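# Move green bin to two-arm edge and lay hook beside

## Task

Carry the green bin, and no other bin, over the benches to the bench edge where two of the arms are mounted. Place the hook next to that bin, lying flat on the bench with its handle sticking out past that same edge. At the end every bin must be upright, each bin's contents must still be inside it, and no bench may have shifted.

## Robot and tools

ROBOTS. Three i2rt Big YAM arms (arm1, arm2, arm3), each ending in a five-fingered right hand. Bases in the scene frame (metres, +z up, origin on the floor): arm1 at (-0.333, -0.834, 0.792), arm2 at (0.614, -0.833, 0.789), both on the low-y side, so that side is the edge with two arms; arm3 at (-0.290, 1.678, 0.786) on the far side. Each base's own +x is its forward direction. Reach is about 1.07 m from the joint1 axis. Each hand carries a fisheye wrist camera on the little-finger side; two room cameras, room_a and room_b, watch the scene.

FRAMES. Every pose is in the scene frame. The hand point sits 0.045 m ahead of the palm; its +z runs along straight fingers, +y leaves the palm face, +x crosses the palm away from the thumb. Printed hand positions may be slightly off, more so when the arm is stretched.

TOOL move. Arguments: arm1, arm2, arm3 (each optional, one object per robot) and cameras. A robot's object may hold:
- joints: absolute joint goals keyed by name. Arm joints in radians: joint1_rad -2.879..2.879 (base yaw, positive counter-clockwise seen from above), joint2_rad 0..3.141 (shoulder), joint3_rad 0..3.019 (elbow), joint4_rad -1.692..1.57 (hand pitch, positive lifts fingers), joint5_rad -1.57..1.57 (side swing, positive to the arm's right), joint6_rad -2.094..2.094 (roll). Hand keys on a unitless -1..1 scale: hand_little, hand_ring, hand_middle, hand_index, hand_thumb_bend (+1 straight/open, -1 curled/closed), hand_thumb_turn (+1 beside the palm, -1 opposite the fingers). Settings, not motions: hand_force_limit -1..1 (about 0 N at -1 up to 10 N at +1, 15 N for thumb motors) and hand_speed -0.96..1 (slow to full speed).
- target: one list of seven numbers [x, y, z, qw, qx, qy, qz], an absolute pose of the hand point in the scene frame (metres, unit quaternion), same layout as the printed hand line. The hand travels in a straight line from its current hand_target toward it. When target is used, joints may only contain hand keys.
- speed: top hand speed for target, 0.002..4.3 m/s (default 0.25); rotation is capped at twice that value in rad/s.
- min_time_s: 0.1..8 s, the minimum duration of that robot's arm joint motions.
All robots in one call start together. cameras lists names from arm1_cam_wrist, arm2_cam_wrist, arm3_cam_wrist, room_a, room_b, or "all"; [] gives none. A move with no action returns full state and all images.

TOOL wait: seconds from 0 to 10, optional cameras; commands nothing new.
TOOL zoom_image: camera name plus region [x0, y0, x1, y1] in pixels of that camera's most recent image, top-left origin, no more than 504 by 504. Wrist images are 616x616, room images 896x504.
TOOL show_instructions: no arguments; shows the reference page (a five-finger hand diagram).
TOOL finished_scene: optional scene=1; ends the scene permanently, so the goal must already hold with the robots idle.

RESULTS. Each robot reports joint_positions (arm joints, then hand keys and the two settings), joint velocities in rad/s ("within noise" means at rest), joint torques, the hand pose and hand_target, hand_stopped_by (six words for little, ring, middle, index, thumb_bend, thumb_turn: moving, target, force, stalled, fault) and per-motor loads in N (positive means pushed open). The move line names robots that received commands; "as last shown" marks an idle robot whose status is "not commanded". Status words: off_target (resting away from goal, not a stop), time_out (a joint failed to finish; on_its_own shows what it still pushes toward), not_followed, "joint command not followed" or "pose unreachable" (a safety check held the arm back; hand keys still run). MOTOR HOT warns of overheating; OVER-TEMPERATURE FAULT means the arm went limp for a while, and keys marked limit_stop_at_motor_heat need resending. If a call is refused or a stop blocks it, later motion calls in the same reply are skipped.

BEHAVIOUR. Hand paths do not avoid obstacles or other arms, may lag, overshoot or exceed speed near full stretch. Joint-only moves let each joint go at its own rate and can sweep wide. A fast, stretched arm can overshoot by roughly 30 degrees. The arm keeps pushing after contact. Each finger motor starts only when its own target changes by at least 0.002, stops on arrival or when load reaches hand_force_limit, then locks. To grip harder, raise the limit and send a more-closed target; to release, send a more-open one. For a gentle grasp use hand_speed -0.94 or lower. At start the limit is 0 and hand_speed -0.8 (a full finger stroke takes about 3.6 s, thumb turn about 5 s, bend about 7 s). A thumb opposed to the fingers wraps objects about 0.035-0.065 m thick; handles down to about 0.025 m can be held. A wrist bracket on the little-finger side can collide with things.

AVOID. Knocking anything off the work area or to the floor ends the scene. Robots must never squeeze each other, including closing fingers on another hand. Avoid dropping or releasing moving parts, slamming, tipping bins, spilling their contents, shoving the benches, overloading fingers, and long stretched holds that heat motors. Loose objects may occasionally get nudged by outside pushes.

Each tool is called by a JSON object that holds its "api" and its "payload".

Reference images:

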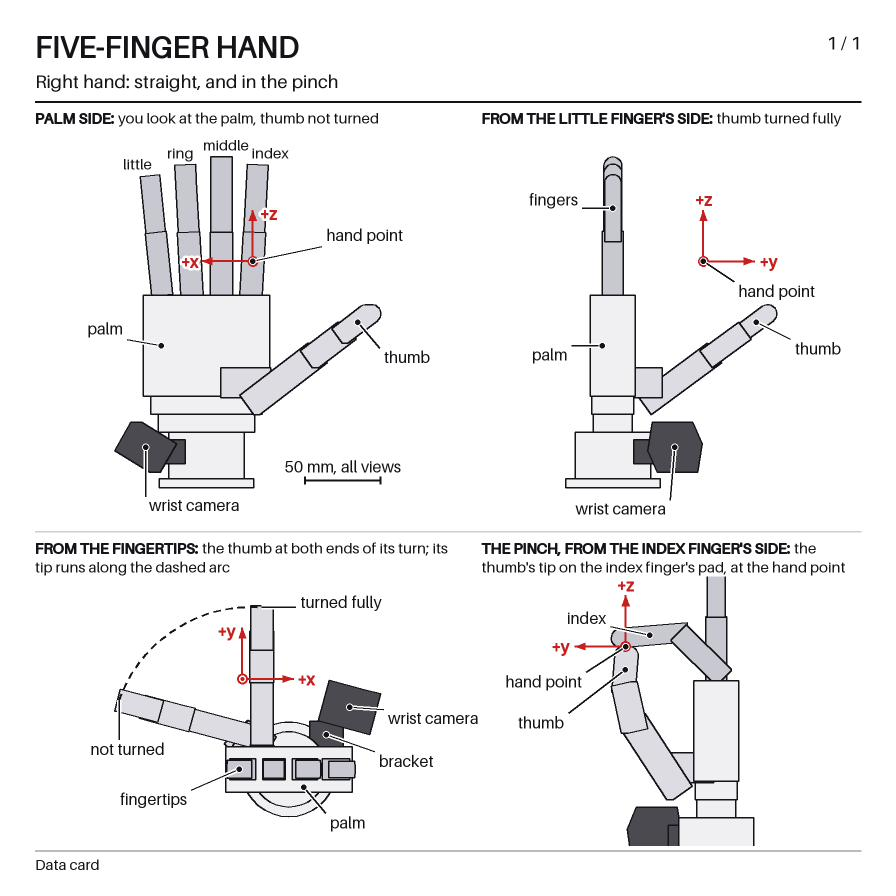

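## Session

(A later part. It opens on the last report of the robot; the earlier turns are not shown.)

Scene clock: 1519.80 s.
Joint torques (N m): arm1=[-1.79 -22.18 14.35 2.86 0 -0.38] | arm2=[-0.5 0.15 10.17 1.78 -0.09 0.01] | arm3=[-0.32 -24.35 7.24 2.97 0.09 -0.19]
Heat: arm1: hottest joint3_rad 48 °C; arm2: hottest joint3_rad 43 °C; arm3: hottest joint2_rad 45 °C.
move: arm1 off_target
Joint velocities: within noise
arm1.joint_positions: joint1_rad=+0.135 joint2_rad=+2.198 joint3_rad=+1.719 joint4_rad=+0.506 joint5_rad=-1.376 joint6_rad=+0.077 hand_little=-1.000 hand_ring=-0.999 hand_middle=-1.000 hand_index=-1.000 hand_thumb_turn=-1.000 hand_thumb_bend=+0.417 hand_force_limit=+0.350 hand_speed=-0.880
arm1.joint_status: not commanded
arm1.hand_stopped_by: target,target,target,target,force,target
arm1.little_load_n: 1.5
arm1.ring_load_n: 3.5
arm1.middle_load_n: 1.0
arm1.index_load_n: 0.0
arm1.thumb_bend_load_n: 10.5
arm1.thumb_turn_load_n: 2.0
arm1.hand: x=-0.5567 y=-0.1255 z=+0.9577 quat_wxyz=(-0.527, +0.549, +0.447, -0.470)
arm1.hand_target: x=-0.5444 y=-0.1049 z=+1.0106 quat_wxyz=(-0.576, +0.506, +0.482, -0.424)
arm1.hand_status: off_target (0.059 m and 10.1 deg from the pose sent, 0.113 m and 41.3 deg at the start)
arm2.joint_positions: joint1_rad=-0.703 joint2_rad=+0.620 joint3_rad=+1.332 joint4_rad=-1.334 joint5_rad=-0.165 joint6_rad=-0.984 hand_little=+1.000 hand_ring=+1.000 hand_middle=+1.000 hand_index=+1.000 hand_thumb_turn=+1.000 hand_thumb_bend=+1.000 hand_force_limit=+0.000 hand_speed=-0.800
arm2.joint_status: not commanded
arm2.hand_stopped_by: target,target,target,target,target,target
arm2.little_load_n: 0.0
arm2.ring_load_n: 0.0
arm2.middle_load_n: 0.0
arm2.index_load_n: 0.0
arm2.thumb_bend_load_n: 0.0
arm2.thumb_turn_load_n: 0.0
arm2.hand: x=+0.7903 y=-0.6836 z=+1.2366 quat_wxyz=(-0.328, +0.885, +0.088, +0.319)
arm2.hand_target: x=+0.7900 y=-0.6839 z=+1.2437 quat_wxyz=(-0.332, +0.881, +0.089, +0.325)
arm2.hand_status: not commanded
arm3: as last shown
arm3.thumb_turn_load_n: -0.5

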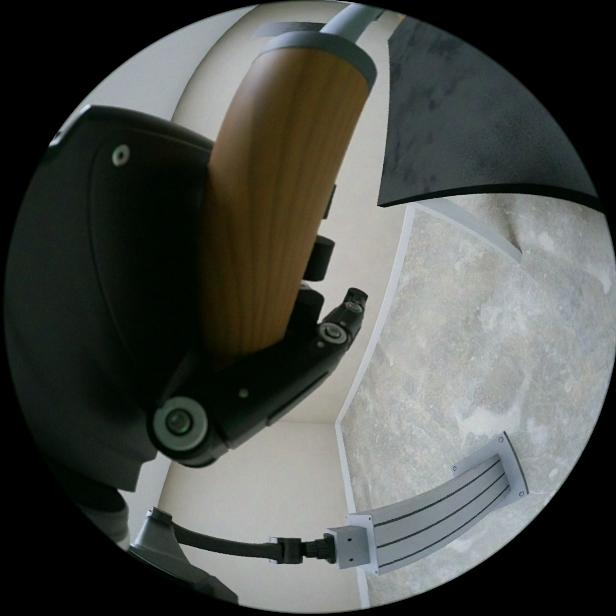

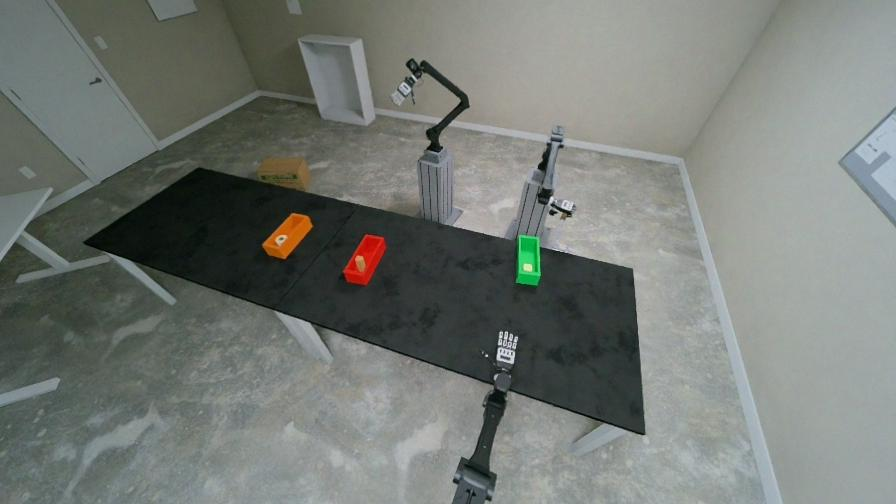

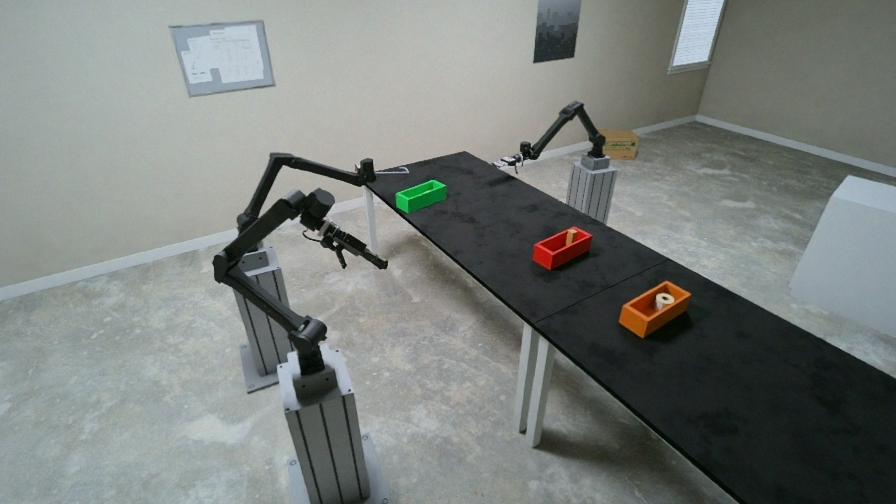

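{"api": "move", "payload": {"arm1": {"target": [-0.547, -0.058, 0.87, 0.5894, -0.4895, -0.4918, 0.4135], "speed": 0.12}, "cameras": ["arm1_cam_wrist", "room_a", "room_b"]}}

{"api": "zoom_image", "payload": {"camera": "room_a", "region": [500, 180, 600, 280]}}

{"api": "zoom_image", "payload": {"camera": "room_b", "region": [350, 140, 470, 230]}}

Scene clock: 1537.67 s.
Joint torques (N m): arm1=[-1.03 -25.64 13.37 2.91 0.08 -0.43] | arm2=[-0.62 0.21 10.18 1.78 -0.1 0.02] | arm3=[-0.5 -24.18 7.42 2.92 0.11 -0.15]
Heat: arm1: hottest joint3_rad 49 °C; arm2: hottest joint3_rad 44 °C; arm3: hottest joint2_rad 45 °C.
move: arm1 off_target
Joint velocities: within noise
arm1.joint_positions: joint1_rad=+0.134 joint2_rad=+2.499 joint3_rad=+1.841 joint4_rad=+0.725 joint5_rad=-1.375 joint6_rad=+0.081 hand_little=-1.000 hand_ring=-0.999 hand_middle=-1.000 hand_index=-1.000 hand_thumb_turn=-1.000 hand_thumb_bend=+0.417 hand_force_limit=+0.350 hand_speed=-0.880
arm1.joint_status: not commanded
arm1.hand_stopped_by: target,target,target,target,force,target
arm1.little_load_n: 1.0
arm1.ring_load_n: 3.5
arm1.middle_load_n: 0.5
arm1.index_load_n: 0.0
arm1.thumb_bend_load_n: 11.0
arm1.thumb_turn_load_n: 2.5
arm1.hand: x=-0.5563 y=-0.0927 z=+0.8095 quat_wxyz=(-0.537, +0.539, +0.454, -0.462)
arm1.hand_target: x=-0.5459 y=-0.0638 z=+0.8713 quat_wxyz=(-0.589, +0.491, +0.492, -0.413)
arm1.hand_status: off_target (0.070 m and 10.9 deg from the pose sent, 0.111 m and 13.0 deg at the start)
arm2, arm3: as last shown
arm2.middle_load_n: -0.5
arm3.thumb_turn_load_n: 0.0

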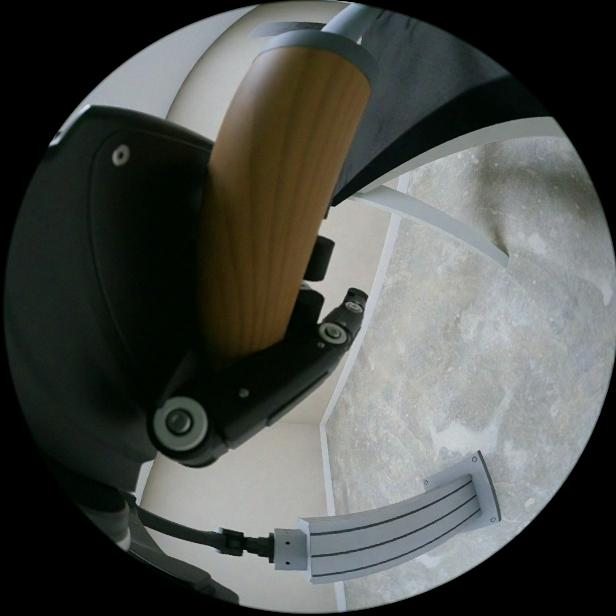

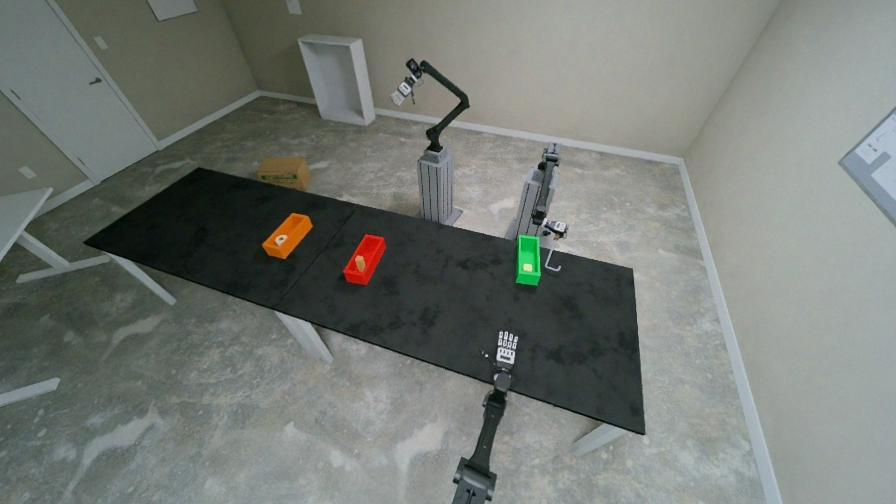

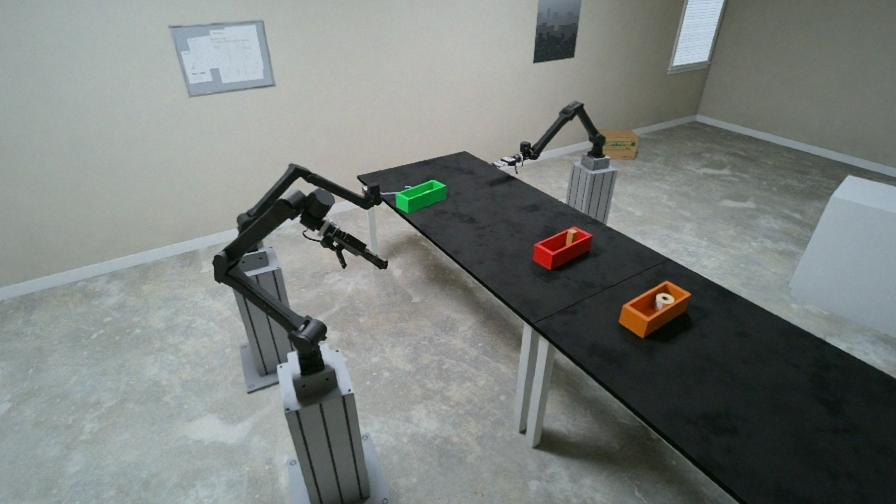

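Scaled by 5.040 from the camera's image (finer frame: 1280x720).

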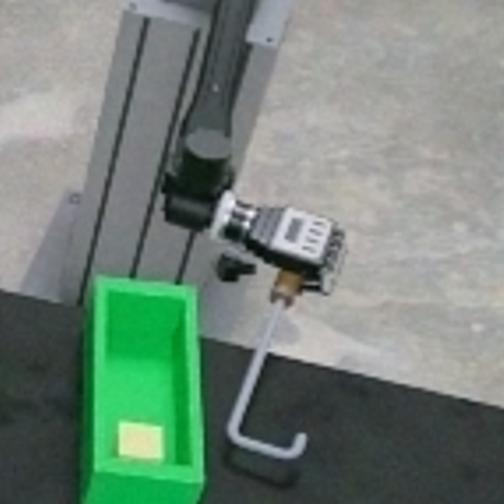

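Scaled by 4.200 from the camera's image (finer frame: 1280x720).

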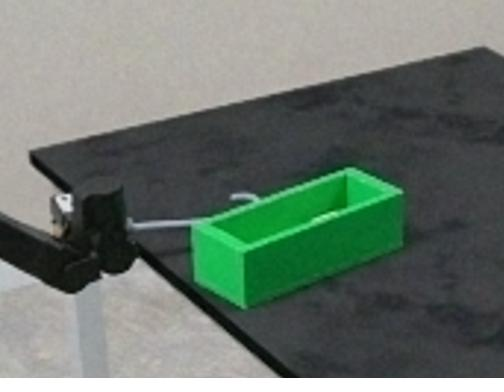

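{"api": "move", "payload": {"arm1": {"target": [-0.562, -0.055, 0.83, 0.5894, -0.4895, -0.4918, 0.4135], "speed": 0.06}, "cameras": ["room_a"]}}

{"api": "zoom_image", "payload": {"camera": "room_a", "region": [500, 180, 600, 280]}}

{"api": "move", "payload": {"arm1": {"target": [-0.562, -0.055, 0.80, 0.58, -0.501, -0.484, 0.424], "speed": 0.05}, "cameras": ["arm1_cam_wrist", "room_a", "room_b"]}}

{"api": "zoom_image", "payload": {"camera": "room_a", "region": [500, 180, 600, 280]}}

{"api": "zoom_image", "payload": {"camera": "room_b", "region": [350, 140, 470, 230]}}

Scene clock: 1545.23 s.
Joint torques (N m): arm1=[0.79 -24 13.03 2.67 0.19 -0.41] | arm2=[-0.5 -0.09 10.19 1.76 -0.1 0.03] | arm3=[-0.85 -24.94 7.31 2.74 0.07 -0.18]
Heat: arm1: hottest joint3_rad 50 °C; arm2: hottest joint3_rad 44 °C; arm3: hottest joint2_rad 45 °C.
move: arm1 off_target
Joint velocities: within noise
arm1.joint_positions: joint1_rad=+0.134 joint2_rad=+2.561 joint3_rad=+1.875 joint4_rad=+0.763 joint5_rad=-1.357 joint6_rad=+0.072 hand_little=-1.000 hand_ring=-0.999 hand_middle=-1.000 hand_index=-1.000 hand_thumb_turn=-1.000 hand_thumb_bend=+0.417 hand_force_limit=+0.350 hand_speed=-0.880
arm1.joint_status: not commanded
arm1.hand_stopped_by: target,target,target,target,force,target
arm1.little_load_n: 1.0
arm1.ring_load_n: 3.5
arm1.middle_load_n: 1.0
arm1.index_load_n: 0.0
arm1.thumb_bend_load_n: 10.5
arm1.thumb_turn_load_n: 2.0
arm1.hand: x=-0.5561 y=-0.0846 z=+0.7805 quat_wxyz=(-0.547, +0.538, +0.454, -0.453)
arm1.hand_target: x=-0.5611 y=-0.0596 z=+0.8317 quat_wxyz=(-0.590, +0.490, +0.491, -0.413)
arm1.hand_status: off_target (0.058 m and 9.7 deg from the pose sent, 0.043 m and 10.9 deg at the start)
arm2, arm3: as last shown
arm2.middle_load_n: 0.0
arm2.thumb_bend_load_n: -0.5

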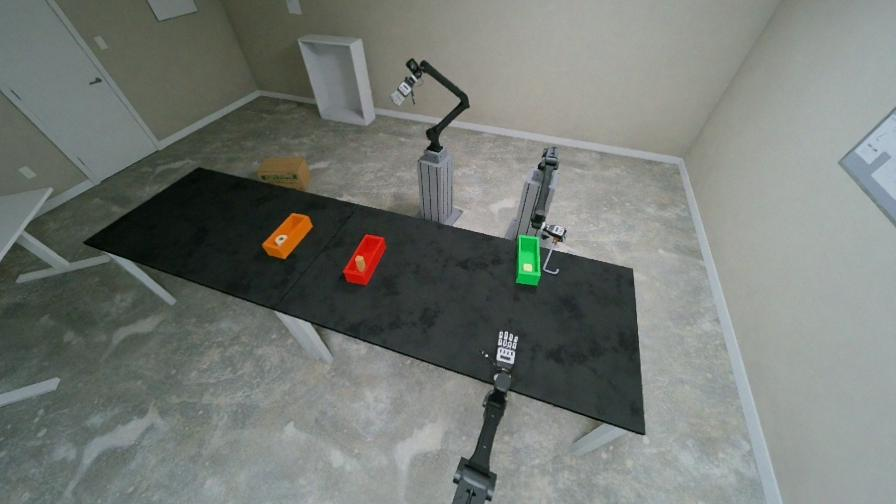

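Scaled by 5.040 from the camera's image (finer frame: 1280x720).

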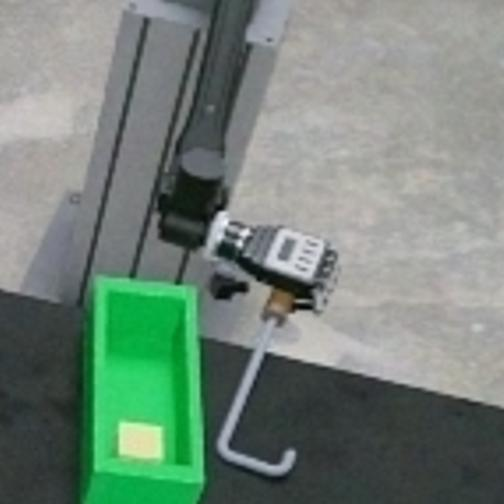

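Scene clock: 1546.40 s.
Joint torques (N m): arm1=[0.67 -23.41 12.12 2.09 0.17 -0.22] | arm2=[-0.56 -0.15 10.21 1.83 -0.1 0.01] | arm3=[-0.44 -24 7.25 2.74 0.09 -0.19]
Heat: arm1: hottest joint3_rad 50 °C; arm2: hottest joint3_rad 44 °C; arm3: hottest joint2_rad 45 °C.
move: arm1 off_target
Joint velocities: within noise
arm1.joint_positions: joint1_rad=+0.134 joint2_rad=+2.607 joint3_rad=+1.924 joint4_rad=+0.769 joint5_rad=-1.357 joint6_rad=+0.058 hand_little=-1.000 hand_ring=-0.999 hand_middle=-1.000 hand_index=-1.000 hand_thumb_turn=-1.000 hand_thumb_bend=+0.417 hand_force_limit=+0.350 hand_speed=-0.880
arm1.joint_status: not commanded
arm1.hand_stopped_by: target,target,target,target,force,target
arm1.little_load_n: 0.0
arm1.ring_load_n: 1.5
arm1.middle_load_n: 0.0
arm1.index_load_n: 0.0
arm1.thumb_bend_load_n: 9.5
arm1.thumb_turn_load_n: 1.5
arm1.hand: x=-0.5561 y=-0.0761 z=+0.7654 quat_wxyz=(-0.552, +0.533, +0.459, -0.448)
arm1.hand_target: x=-0.5614 y=-0.0575 z=+0.8010 quat_wxyz=(-0.580, +0.501, +0.483, -0.423)
arm1.hand_status: off_target (0.041 m and 6.2 deg from the pose sent, 0.036 m and 7.5 deg at the start)
arm2, arm3: as last shown
arm2.thumb_bend_load_n: 0.0

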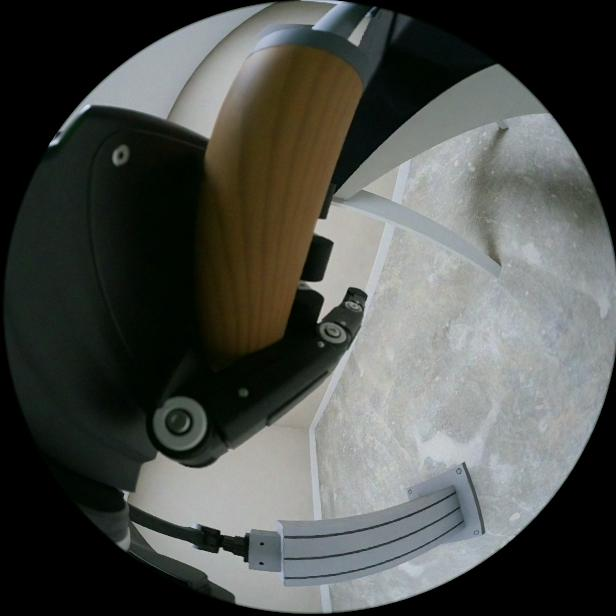

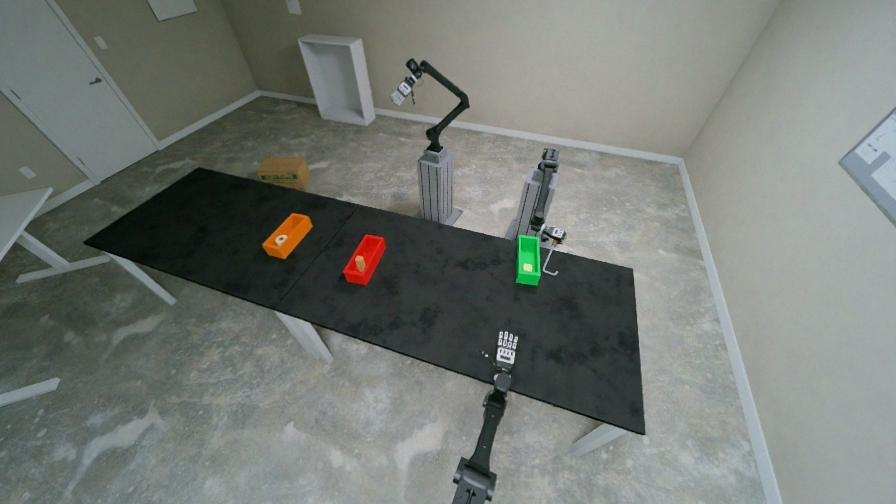

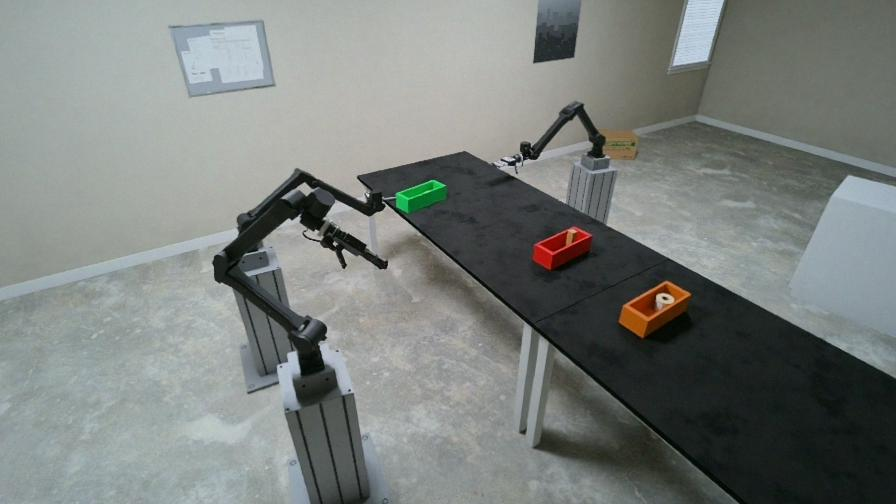

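Scaled by 5.040 from the camera's image (finer frame: 1280x720).

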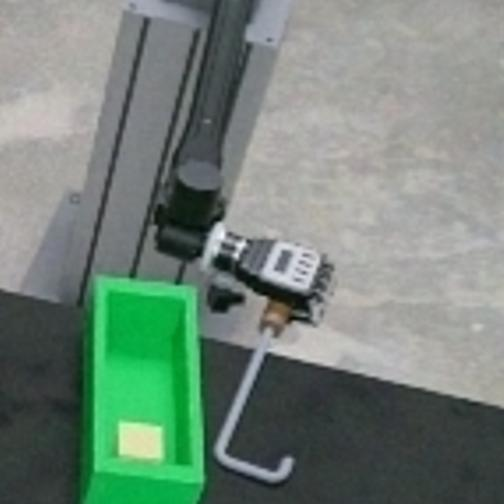

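Scaled by 4.200 from the camera's image (finer frame: 1280x720).

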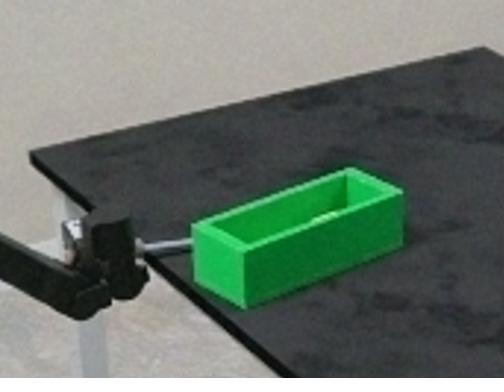

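{"api": "move", "payload": {"arm1": {"target": [-0.562, -0.057, 0.778, 0.568, -0.514, -0.473, 0.437], "speed": 0.05}, "cameras": ["arm1_cam_wrist", "room_a", "room_b"]}}

{"api": "zoom_image", "payload": {"camera": "room_a", "region": [500, 180, 600, 280]}}

{"api": "zoom_image", "payload": {"camera": "arm1_cam_wrist", "region": [200, 0, 480, 240]}}

Scene clock: 1553.93 s.
Joint torques (N m): arm1=[1.14 -23.65 11.36 1.73 0.09 -0.01] | arm2=[-0.62 -0.03 10.19 1.78 -0.1 0.02] | arm3=[-0.5 -25.23 7.25 2.95 0.09 -0.16]
Heat: arm1: hottest joint3_rad 49 °C; arm2: hottest joint3_rad 44 °C; arm3: hottest joint2_rad 45 °C.
move: arm1 off_target
Joint velocities: within noise
arm1.joint_positions: joint1_rad=+0.134 joint2_rad=+2.645 joint3_rad=+1.955 joint4_rad=+0.769 joint5_rad=-1.357 joint6_rad=+0.058 hand_little=-1.000 hand_ring=-1.000 hand_middle=-1.000 hand_index=-1.000 hand_thumb_turn=-1.000 hand_thumb_bend=+0.417 hand_force_limit=+0.350 hand_speed=-0.880
arm1.joint_status: not commanded
arm1.hand_stopped_by: target,target,target,target,force,target
arm1.little_load_n: 0.0
arm1.ring_load_n: 0.0
arm1.middle_load_n: 0.0
arm1.index_load_n: 0.0
arm1.thumb_bend_load_n: 9.5
arm1.thumb_turn_load_n: 1.5
arm1.hand: x=-0.5561 y=-0.0732 z=+0.7486 quat_wxyz=(-0.550, +0.535, +0.458, -0.449)
arm1.hand_target: x=-0.5616 y=-0.0587 z=+0.7784 quat_wxyz=(-0.567, +0.514, +0.473, -0.436)
arm1.hand_status: off_target (0.034 m and 3.8 deg from the pose sent, 0.024 m and 3.4 deg at the start)
arm2, arm3: as last shown
arm2.ring_load_n: -0.5

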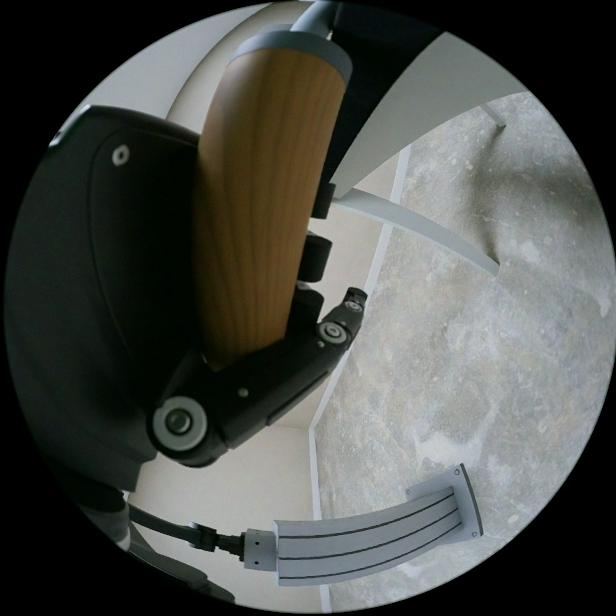

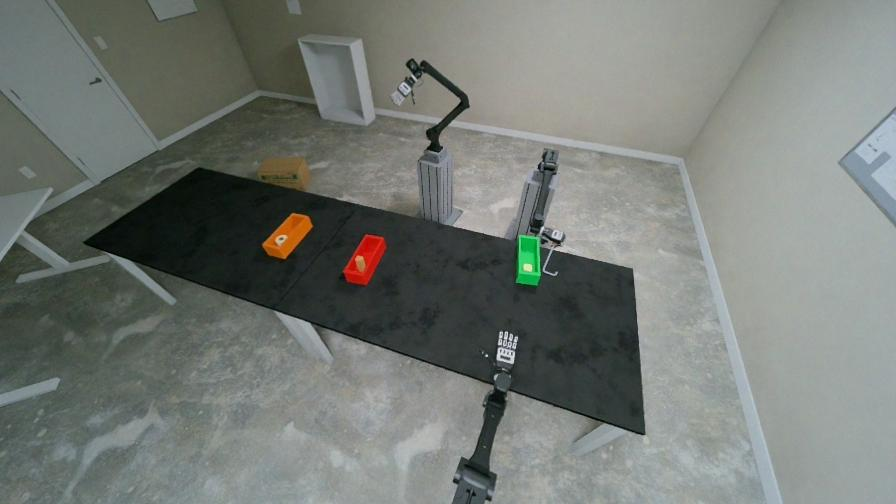

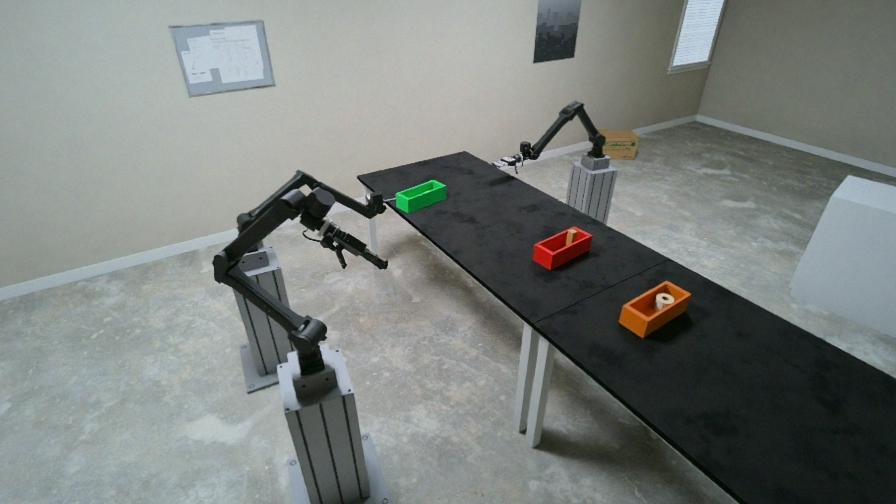

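Scaled by 5.040 from the camera's image (finer frame: 1280x720).

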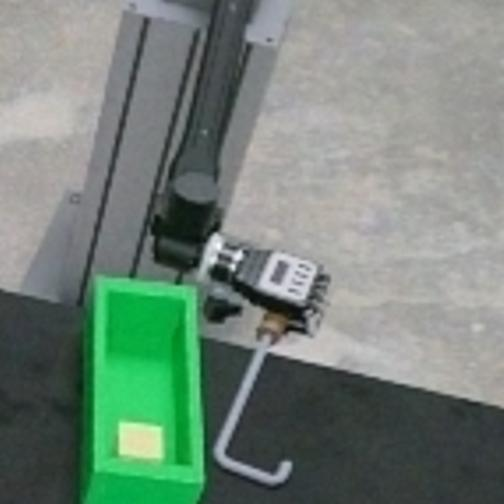

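Scaled by 1.800 from the camera's image (finer frame: 880x880).

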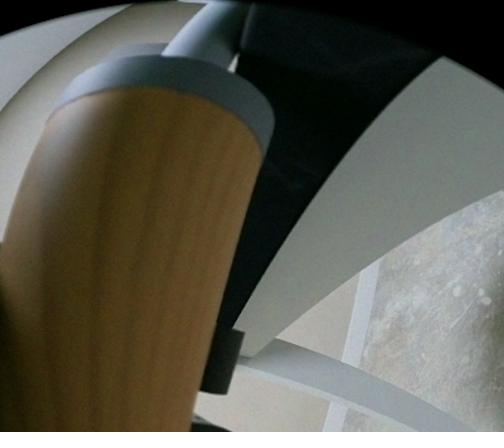

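{"api": "move", "payload": {"arm1": {"joints": {"hand_speed": -0.6, "hand_thumb_bend": 1.0}}}}

{"api": "move", "payload": {"arm1": {"joints": {"hand_speed": -0.6, "hand_thumb_turn": 1.0}}}}

{"api": "move", "payload": {"arm1": {"joints": {"hand_speed": -0.75, "hand_index": 1.0, "hand_middle": 1.0, "hand_ring": 1.0, "hand_little": 1.0}}, "cameras": ["arm1_cam_wrist", "room_a", "room_b"]}}

{"api": "zoom_image", "payload": {"camera": "room_a", "region": [500, 180, 600, 280]}}

{"api": "zoom_image", "payload": {"camera": "arm1_cam_wrist", "region": [170, 0, 450, 260]}}

Scene clock: 1565.13 s.
Joint torques (N m): arm1=[0.67 -23.18 11.56 1.88 0.09 -0.07] | arm2=[-0.73 0.26 10.19 1.81 -0.08 0.03] | arm3=[-0.56 -24.53 7.35 2.81 0.09 -0.16]
Heat: arm1: hottest joint3_rad 47 °C; arm2: hottest joint3_rad 44 °C; arm3: hottest joint2_rad 45 °C.
move: arm1 done
Joint velocities: within noise
arm1.joint_positions: joint1_rad=+0.134 joint2_rad=+2.645 joint3_rad=+1.955 joint4_rad=+0.769 joint5_rad=-1.357 joint6_rad=+0.058 hand_little=-1.000 hand_ring=-1.000 hand_middle=-1.000 hand_index=-1.000 hand_thumb_turn=-1.000 hand_thumb_bend=+1.000 hand_force_limit=+0.350 hand_speed=-0.600
arm1.joint_status: all done
arm1.hand_stopped_by: target,target,target,target,target,target
arm1.little_load_n: 0.0
arm1.ring_load_n: 0.5
arm1.middle_load_n: 0.5
arm1.index_load_n: 0.0
arm1.thumb_bend_load_n: 0.0
arm1.thumb_turn_load_n: 0.0
arm1.hand: x=-0.5561 y=-0.0732 z=+0.7486 quat_wxyz=(-0.550, +0.535, +0.458, -0.449)
arm1.hand_target: x=-0.5616 y=-0.0587 z=+0.7784 quat_wxyz=(-0.567, +0.514, +0.473, -0.436)
arm1.hand_status: not commanded
arm2: as last shown
arm2.ring_load_n: 0.0
arm3.joint_positions: joint1_rad=+0.115 joint2_rad=+2.288 joint3_rad=+1.576 joint4_rad=+0.732 joint5_rad=-0.088 joint6_rad=+0.013 hand_little=+1.000 hand_ring=+1.000 hand_middle=+1.000 hand_index=+1.000 hand_thumb_turn=+1.000 hand_thumb_bend=+1.000 hand_force_limit=+0.000 hand_speed=-0.400
arm3.joint_status: not commanded
arm3.hand_stopped_by: target,target,target,target,target,target
arm3.little_load_n: 0.0
arm3.ring_load_n: 0.0
arm3.middle_load_n: 0.0
arm3.index_load_n: 0.0
arm3.thumb_bend_load_n: 0.0
arm3.thumb_turn_load_n: 0.0
arm3.hand: x=-0.3107 y=+0.7998 z=+0.8562 quat_wxyz=(-0.007, +0.000, -0.699, +0.715)
arm3.hand_target: x=-0.3179 y=+0.8001 z=+0.8598 quat_wxyz=(+0.000, +0.000, -0.693, +0.721)
arm3.hand_status: not commanded
pictures: none

Scene clock: 1568.20 s.
Joint torques (N m): arm1=[1.08 -23.59 11.41 1.88 0.08 0.01] | arm2=[-0.32 0.15 10.18 1.78 -0.09 0.01] | arm3=[-0.44 -24.35 7.2 2.97 0.09 -0.2]
Heat: arm1: hottest joint3_rad 47 °C; arm2: hottest joint3_rad 44 °C; arm3: hottest joint2_rad 45 °C.
move: arm1 done
Joint velocities: within noise
arm1.joint_positions: joint1_rad=+0.134 joint2_rad=+2.645 joint3_rad=+1.955 joint4_rad=+0.769 joint5_rad=-1.357 joint6_rad=+0.058 hand_little=-1.000 hand_ring=-1.000 hand_middle=-1.000 hand_index=-1.000 hand_thumb_turn=+1.000 hand_thumb_bend=+1.000 hand_force_limit=+0.350 hand_speed=-0.600
arm1.joint_status: all done
arm1.hand_stopped_by: target,target,target,target,target,target
arm1.little_load_n: 0.0
arm1.ring_load_n: 0.5
arm1.middle_load_n: 1.0
arm1.index_load_n: 0.5
arm1.thumb_bend_load_n: 0.0
arm1.thumb_turn_load_n: -0.5
arm1.hand: x=-0.5561 y=-0.0732 z=+0.7486 quat_wxyz=(-0.550, +0.535, +0.458, -0.449)
arm1.hand_target: x=-0.5616 y=-0.0587 z=+0.7784 quat_wxyz=(-0.567, +0.514, +0.473, -0.436)
arm1.hand_status: not commanded
arm2, arm3: as last shown
pictures: none

Scene clock: 1571.57 s.
Joint torques (N m): arm1=[0.62 -23.47 10.41 1.8 0.08 -0.03] | arm2=[-0.56 0.15 10.22 1.72 -0.09 0.02] | arm3=[-0.91 -24.64 7.31 2.7 0.12 -0.16]
Heat: arm1: hottest joint3_rad 46 °C; arm2: hottest joint3_rad 44 °C; arm3: hottest joint2_rad 45 °C.
move: arm1 done
Joint velocities: within noise
arm1.joint_positions: joint1_rad=+0.134 joint2_rad=+2.645 joint3_rad=+1.966 joint4_rad=+0.769 joint5_rad=-1.357 joint6_rad=+0.058 hand_little=+1.000 hand_ring=+1.000 hand_middle=+1.000 hand_index=+1.000 hand_thumb_turn=+1.000 hand_thumb_bend=+1.000 hand_force_limit=+0.350 hand_speed=-0.750
arm1.joint_status: all done
arm1.hand_stopped_by: target,target,target,target,target,target
arm1.little_load_n: 0.0
arm1.ring_load_n: 0.0
arm1.middle_load_n: 0.0
arm1.index_load_n: 0.0
arm1.thumb_bend_load_n: 0.0
arm1.thumb_turn_load_n: -0.5
arm1.hand: x=-0.5562 y=-0.0702 z=+0.7526 quat_wxyz=(-0.553, +0.532, +0.460, -0.447)
arm1.hand_target: x=-0.5616 y=-0.0587 z=+0.7784 quat_wxyz=(-0.567, +0.514, +0.473, -0.436)
arm1.hand_status: not commanded
arm2, arm3: as last shown

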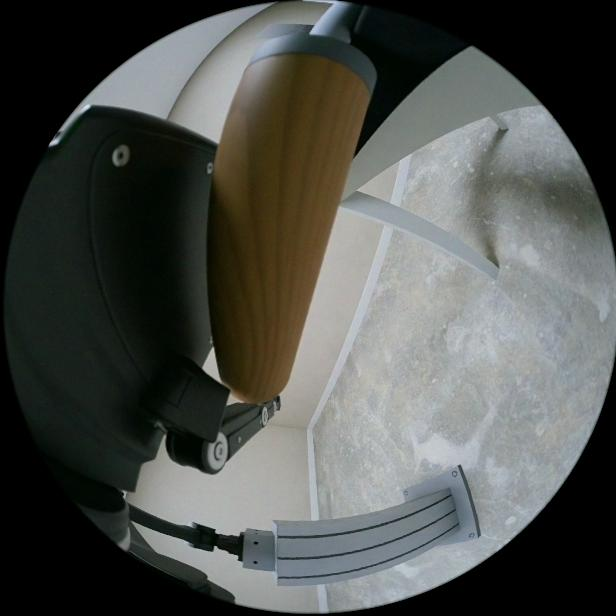

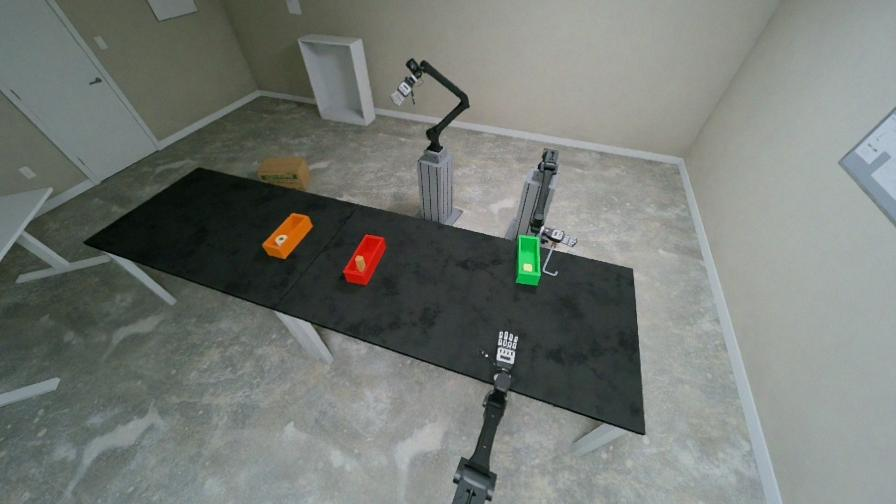

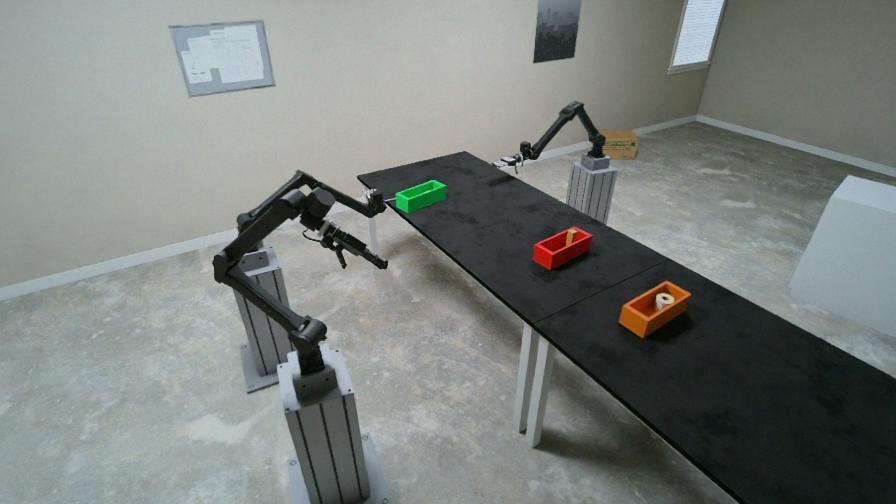

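Scaled by 5.040 from the camera's image (finer frame: 1280x720).

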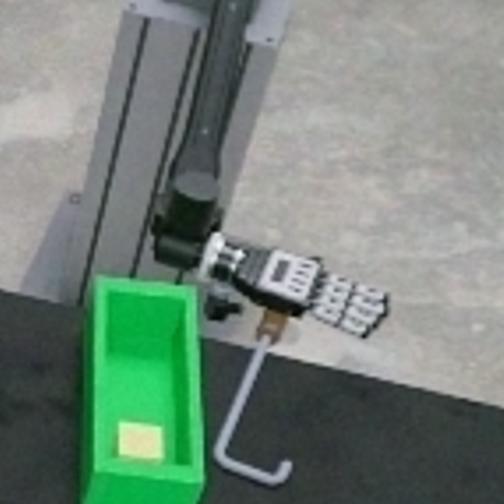

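Scaled by 1.800 from the camera's image (finer frame: 880x880).

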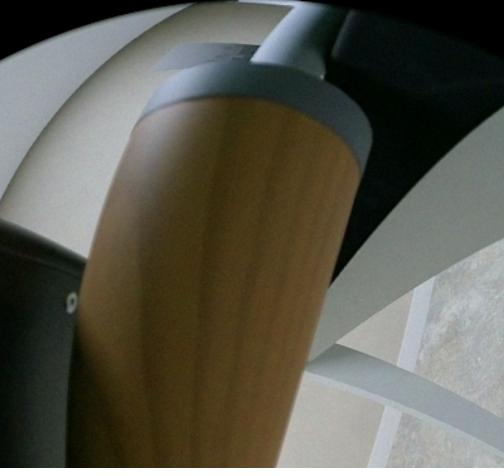

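{"api": "move", "payload": {"arm1": {"target": [-0.562, -0.057, 0.83, 0.568, -0.514, -0.473, 0.437], "speed": 0.06}, "cameras": ["arm1_cam_wrist", "room_a", "room_b"]}}

{"api": "zoom_image", "payload": {"camera": "room_a", "region": [500, 180, 600, 280]}}

{"api": "zoom_image", "payload": {"camera": "room_b", "region": [340, 150, 460, 240]}}

Scene clock: 1578.20 s.
Joint torques (N m): arm1=[0.26 -25.23 9.05 0.87 0.06 -0.03] | arm2=[-0.32 0.09 10.24 1.77 -0.09 0.03] | arm3=[-0.91 -24.88 7.31 2.89 0.12 -0.14]
Heat: arm1: hottest joint3_rad 46 °C; arm2: hottest joint3_rad 44 °C; arm3: hottest joint2_rad 45 °C.
move: arm1 off_target
Joint velocities: within noise
arm1.joint_positions: joint1_rad=+0.134 joint2_rad=+2.573 joint3_rad=+1.966 joint4_rad=+0.732 joint5_rad=-1.357 joint6_rad=+0.066 hand_little=+1.000 hand_ring=+1.000 hand_middle=+1.000 hand_index=+1.000 hand_thumb_turn=+1.000 hand_thumb_bend=+1.000 hand_force_limit=+0.350 hand_speed=-0.750
arm1.joint_status: not commanded
arm1.hand_stopped_by: target,target,target,target,target,target
arm1.little_load_n: 0.0
arm1.ring_load_n: 0.0
arm1.middle_load_n: -0.5
arm1.index_load_n: 0.0
arm1.thumb_bend_load_n: 0.0
arm1.thumb_turn_load_n: 0.0
arm1.hand: x=-0.5570 y=-0.0622 z=+0.8039 quat_wxyz=(-0.561, +0.523, +0.466, -0.441)
arm1.hand_target: x=-0.5618 y=-0.0574 z=+0.8298 quat_wxyz=(-0.568, +0.514, +0.473, -0.437)
arm1.hand_status: off_target (0.027 m and 1.7 deg from the pose sent, 0.079 m and 3.2 deg at the start)
arm2.joint_positions: joint1_rad=-0.703 joint2_rad=+0.620 joint3_rad=+1.332 joint4_rad=-1.334 joint5_rad=-0.165 joint6_rad=-0.984 hand_little=+1.000 hand_ring=+1.000 hand_middle=+1.000 hand_index=+1.000 hand_thumb_turn=+1.000 hand_thumb_bend=+1.000 hand_force_limit=+0.000 hand_speed=-0.800
arm2.joint_status: not commanded
arm2.hand_stopped_by: target,target,target,target,target,target
arm2.little_load_n: 0.0
arm2.ring_load_n: 0.0
arm2.middle_load_n: 0.0
arm2.index_load_n: 0.0
arm2.thumb_bend_load_n: 0.5
arm2.thumb_turn_load_n: 0.0
arm2.hand: x=+0.7903 y=-0.6836 z=+1.2366 quat_wxyz=(-0.328, +0.885, +0.088, +0.319)
arm2.hand_target: x=+0.7900 y=-0.6839 z=+1.2437 quat_wxyz=(-0.332, +0.881, +0.089, +0.325)
arm2.hand_status: not commanded
arm3: as last shown
arm3.thumb_turn_load_n: -0.5

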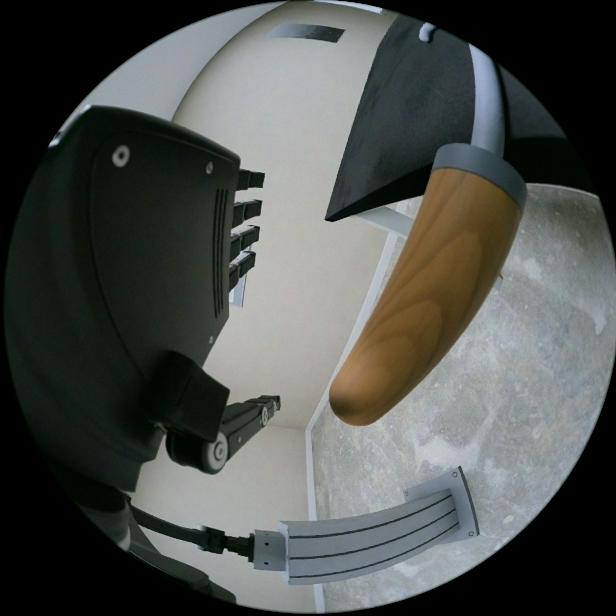

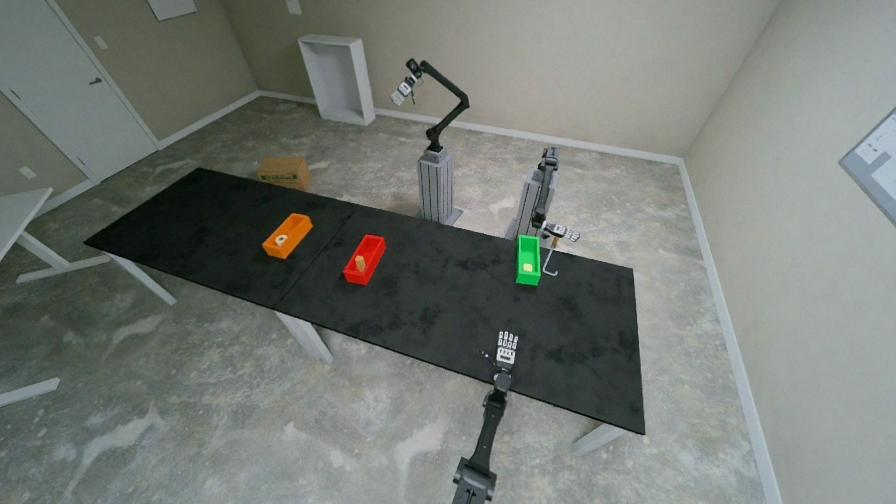

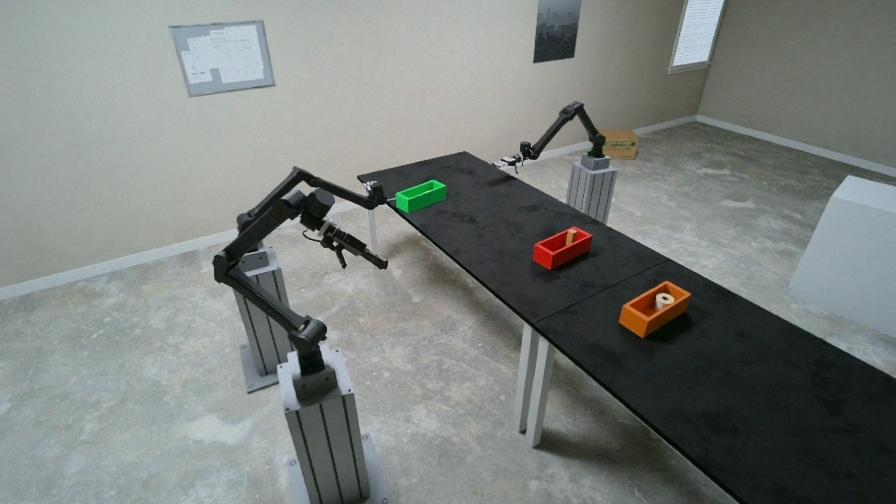

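Scaled by 5.040 from the camera's image (finer frame: 1280x720).

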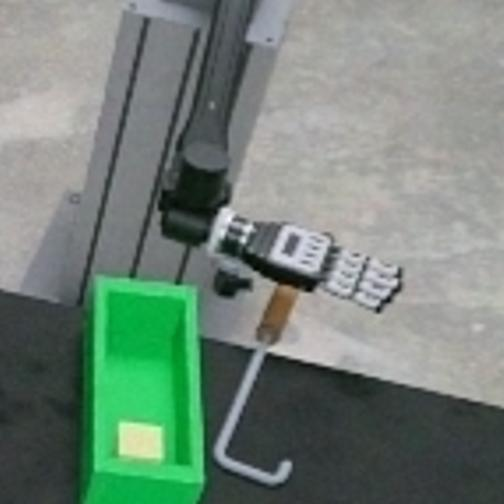

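Scaled by 4.200 from the camera's image (finer frame: 1280x720).

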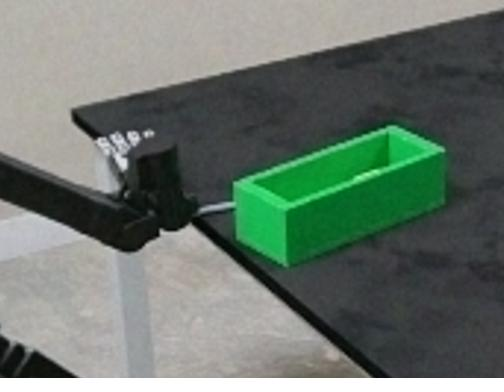

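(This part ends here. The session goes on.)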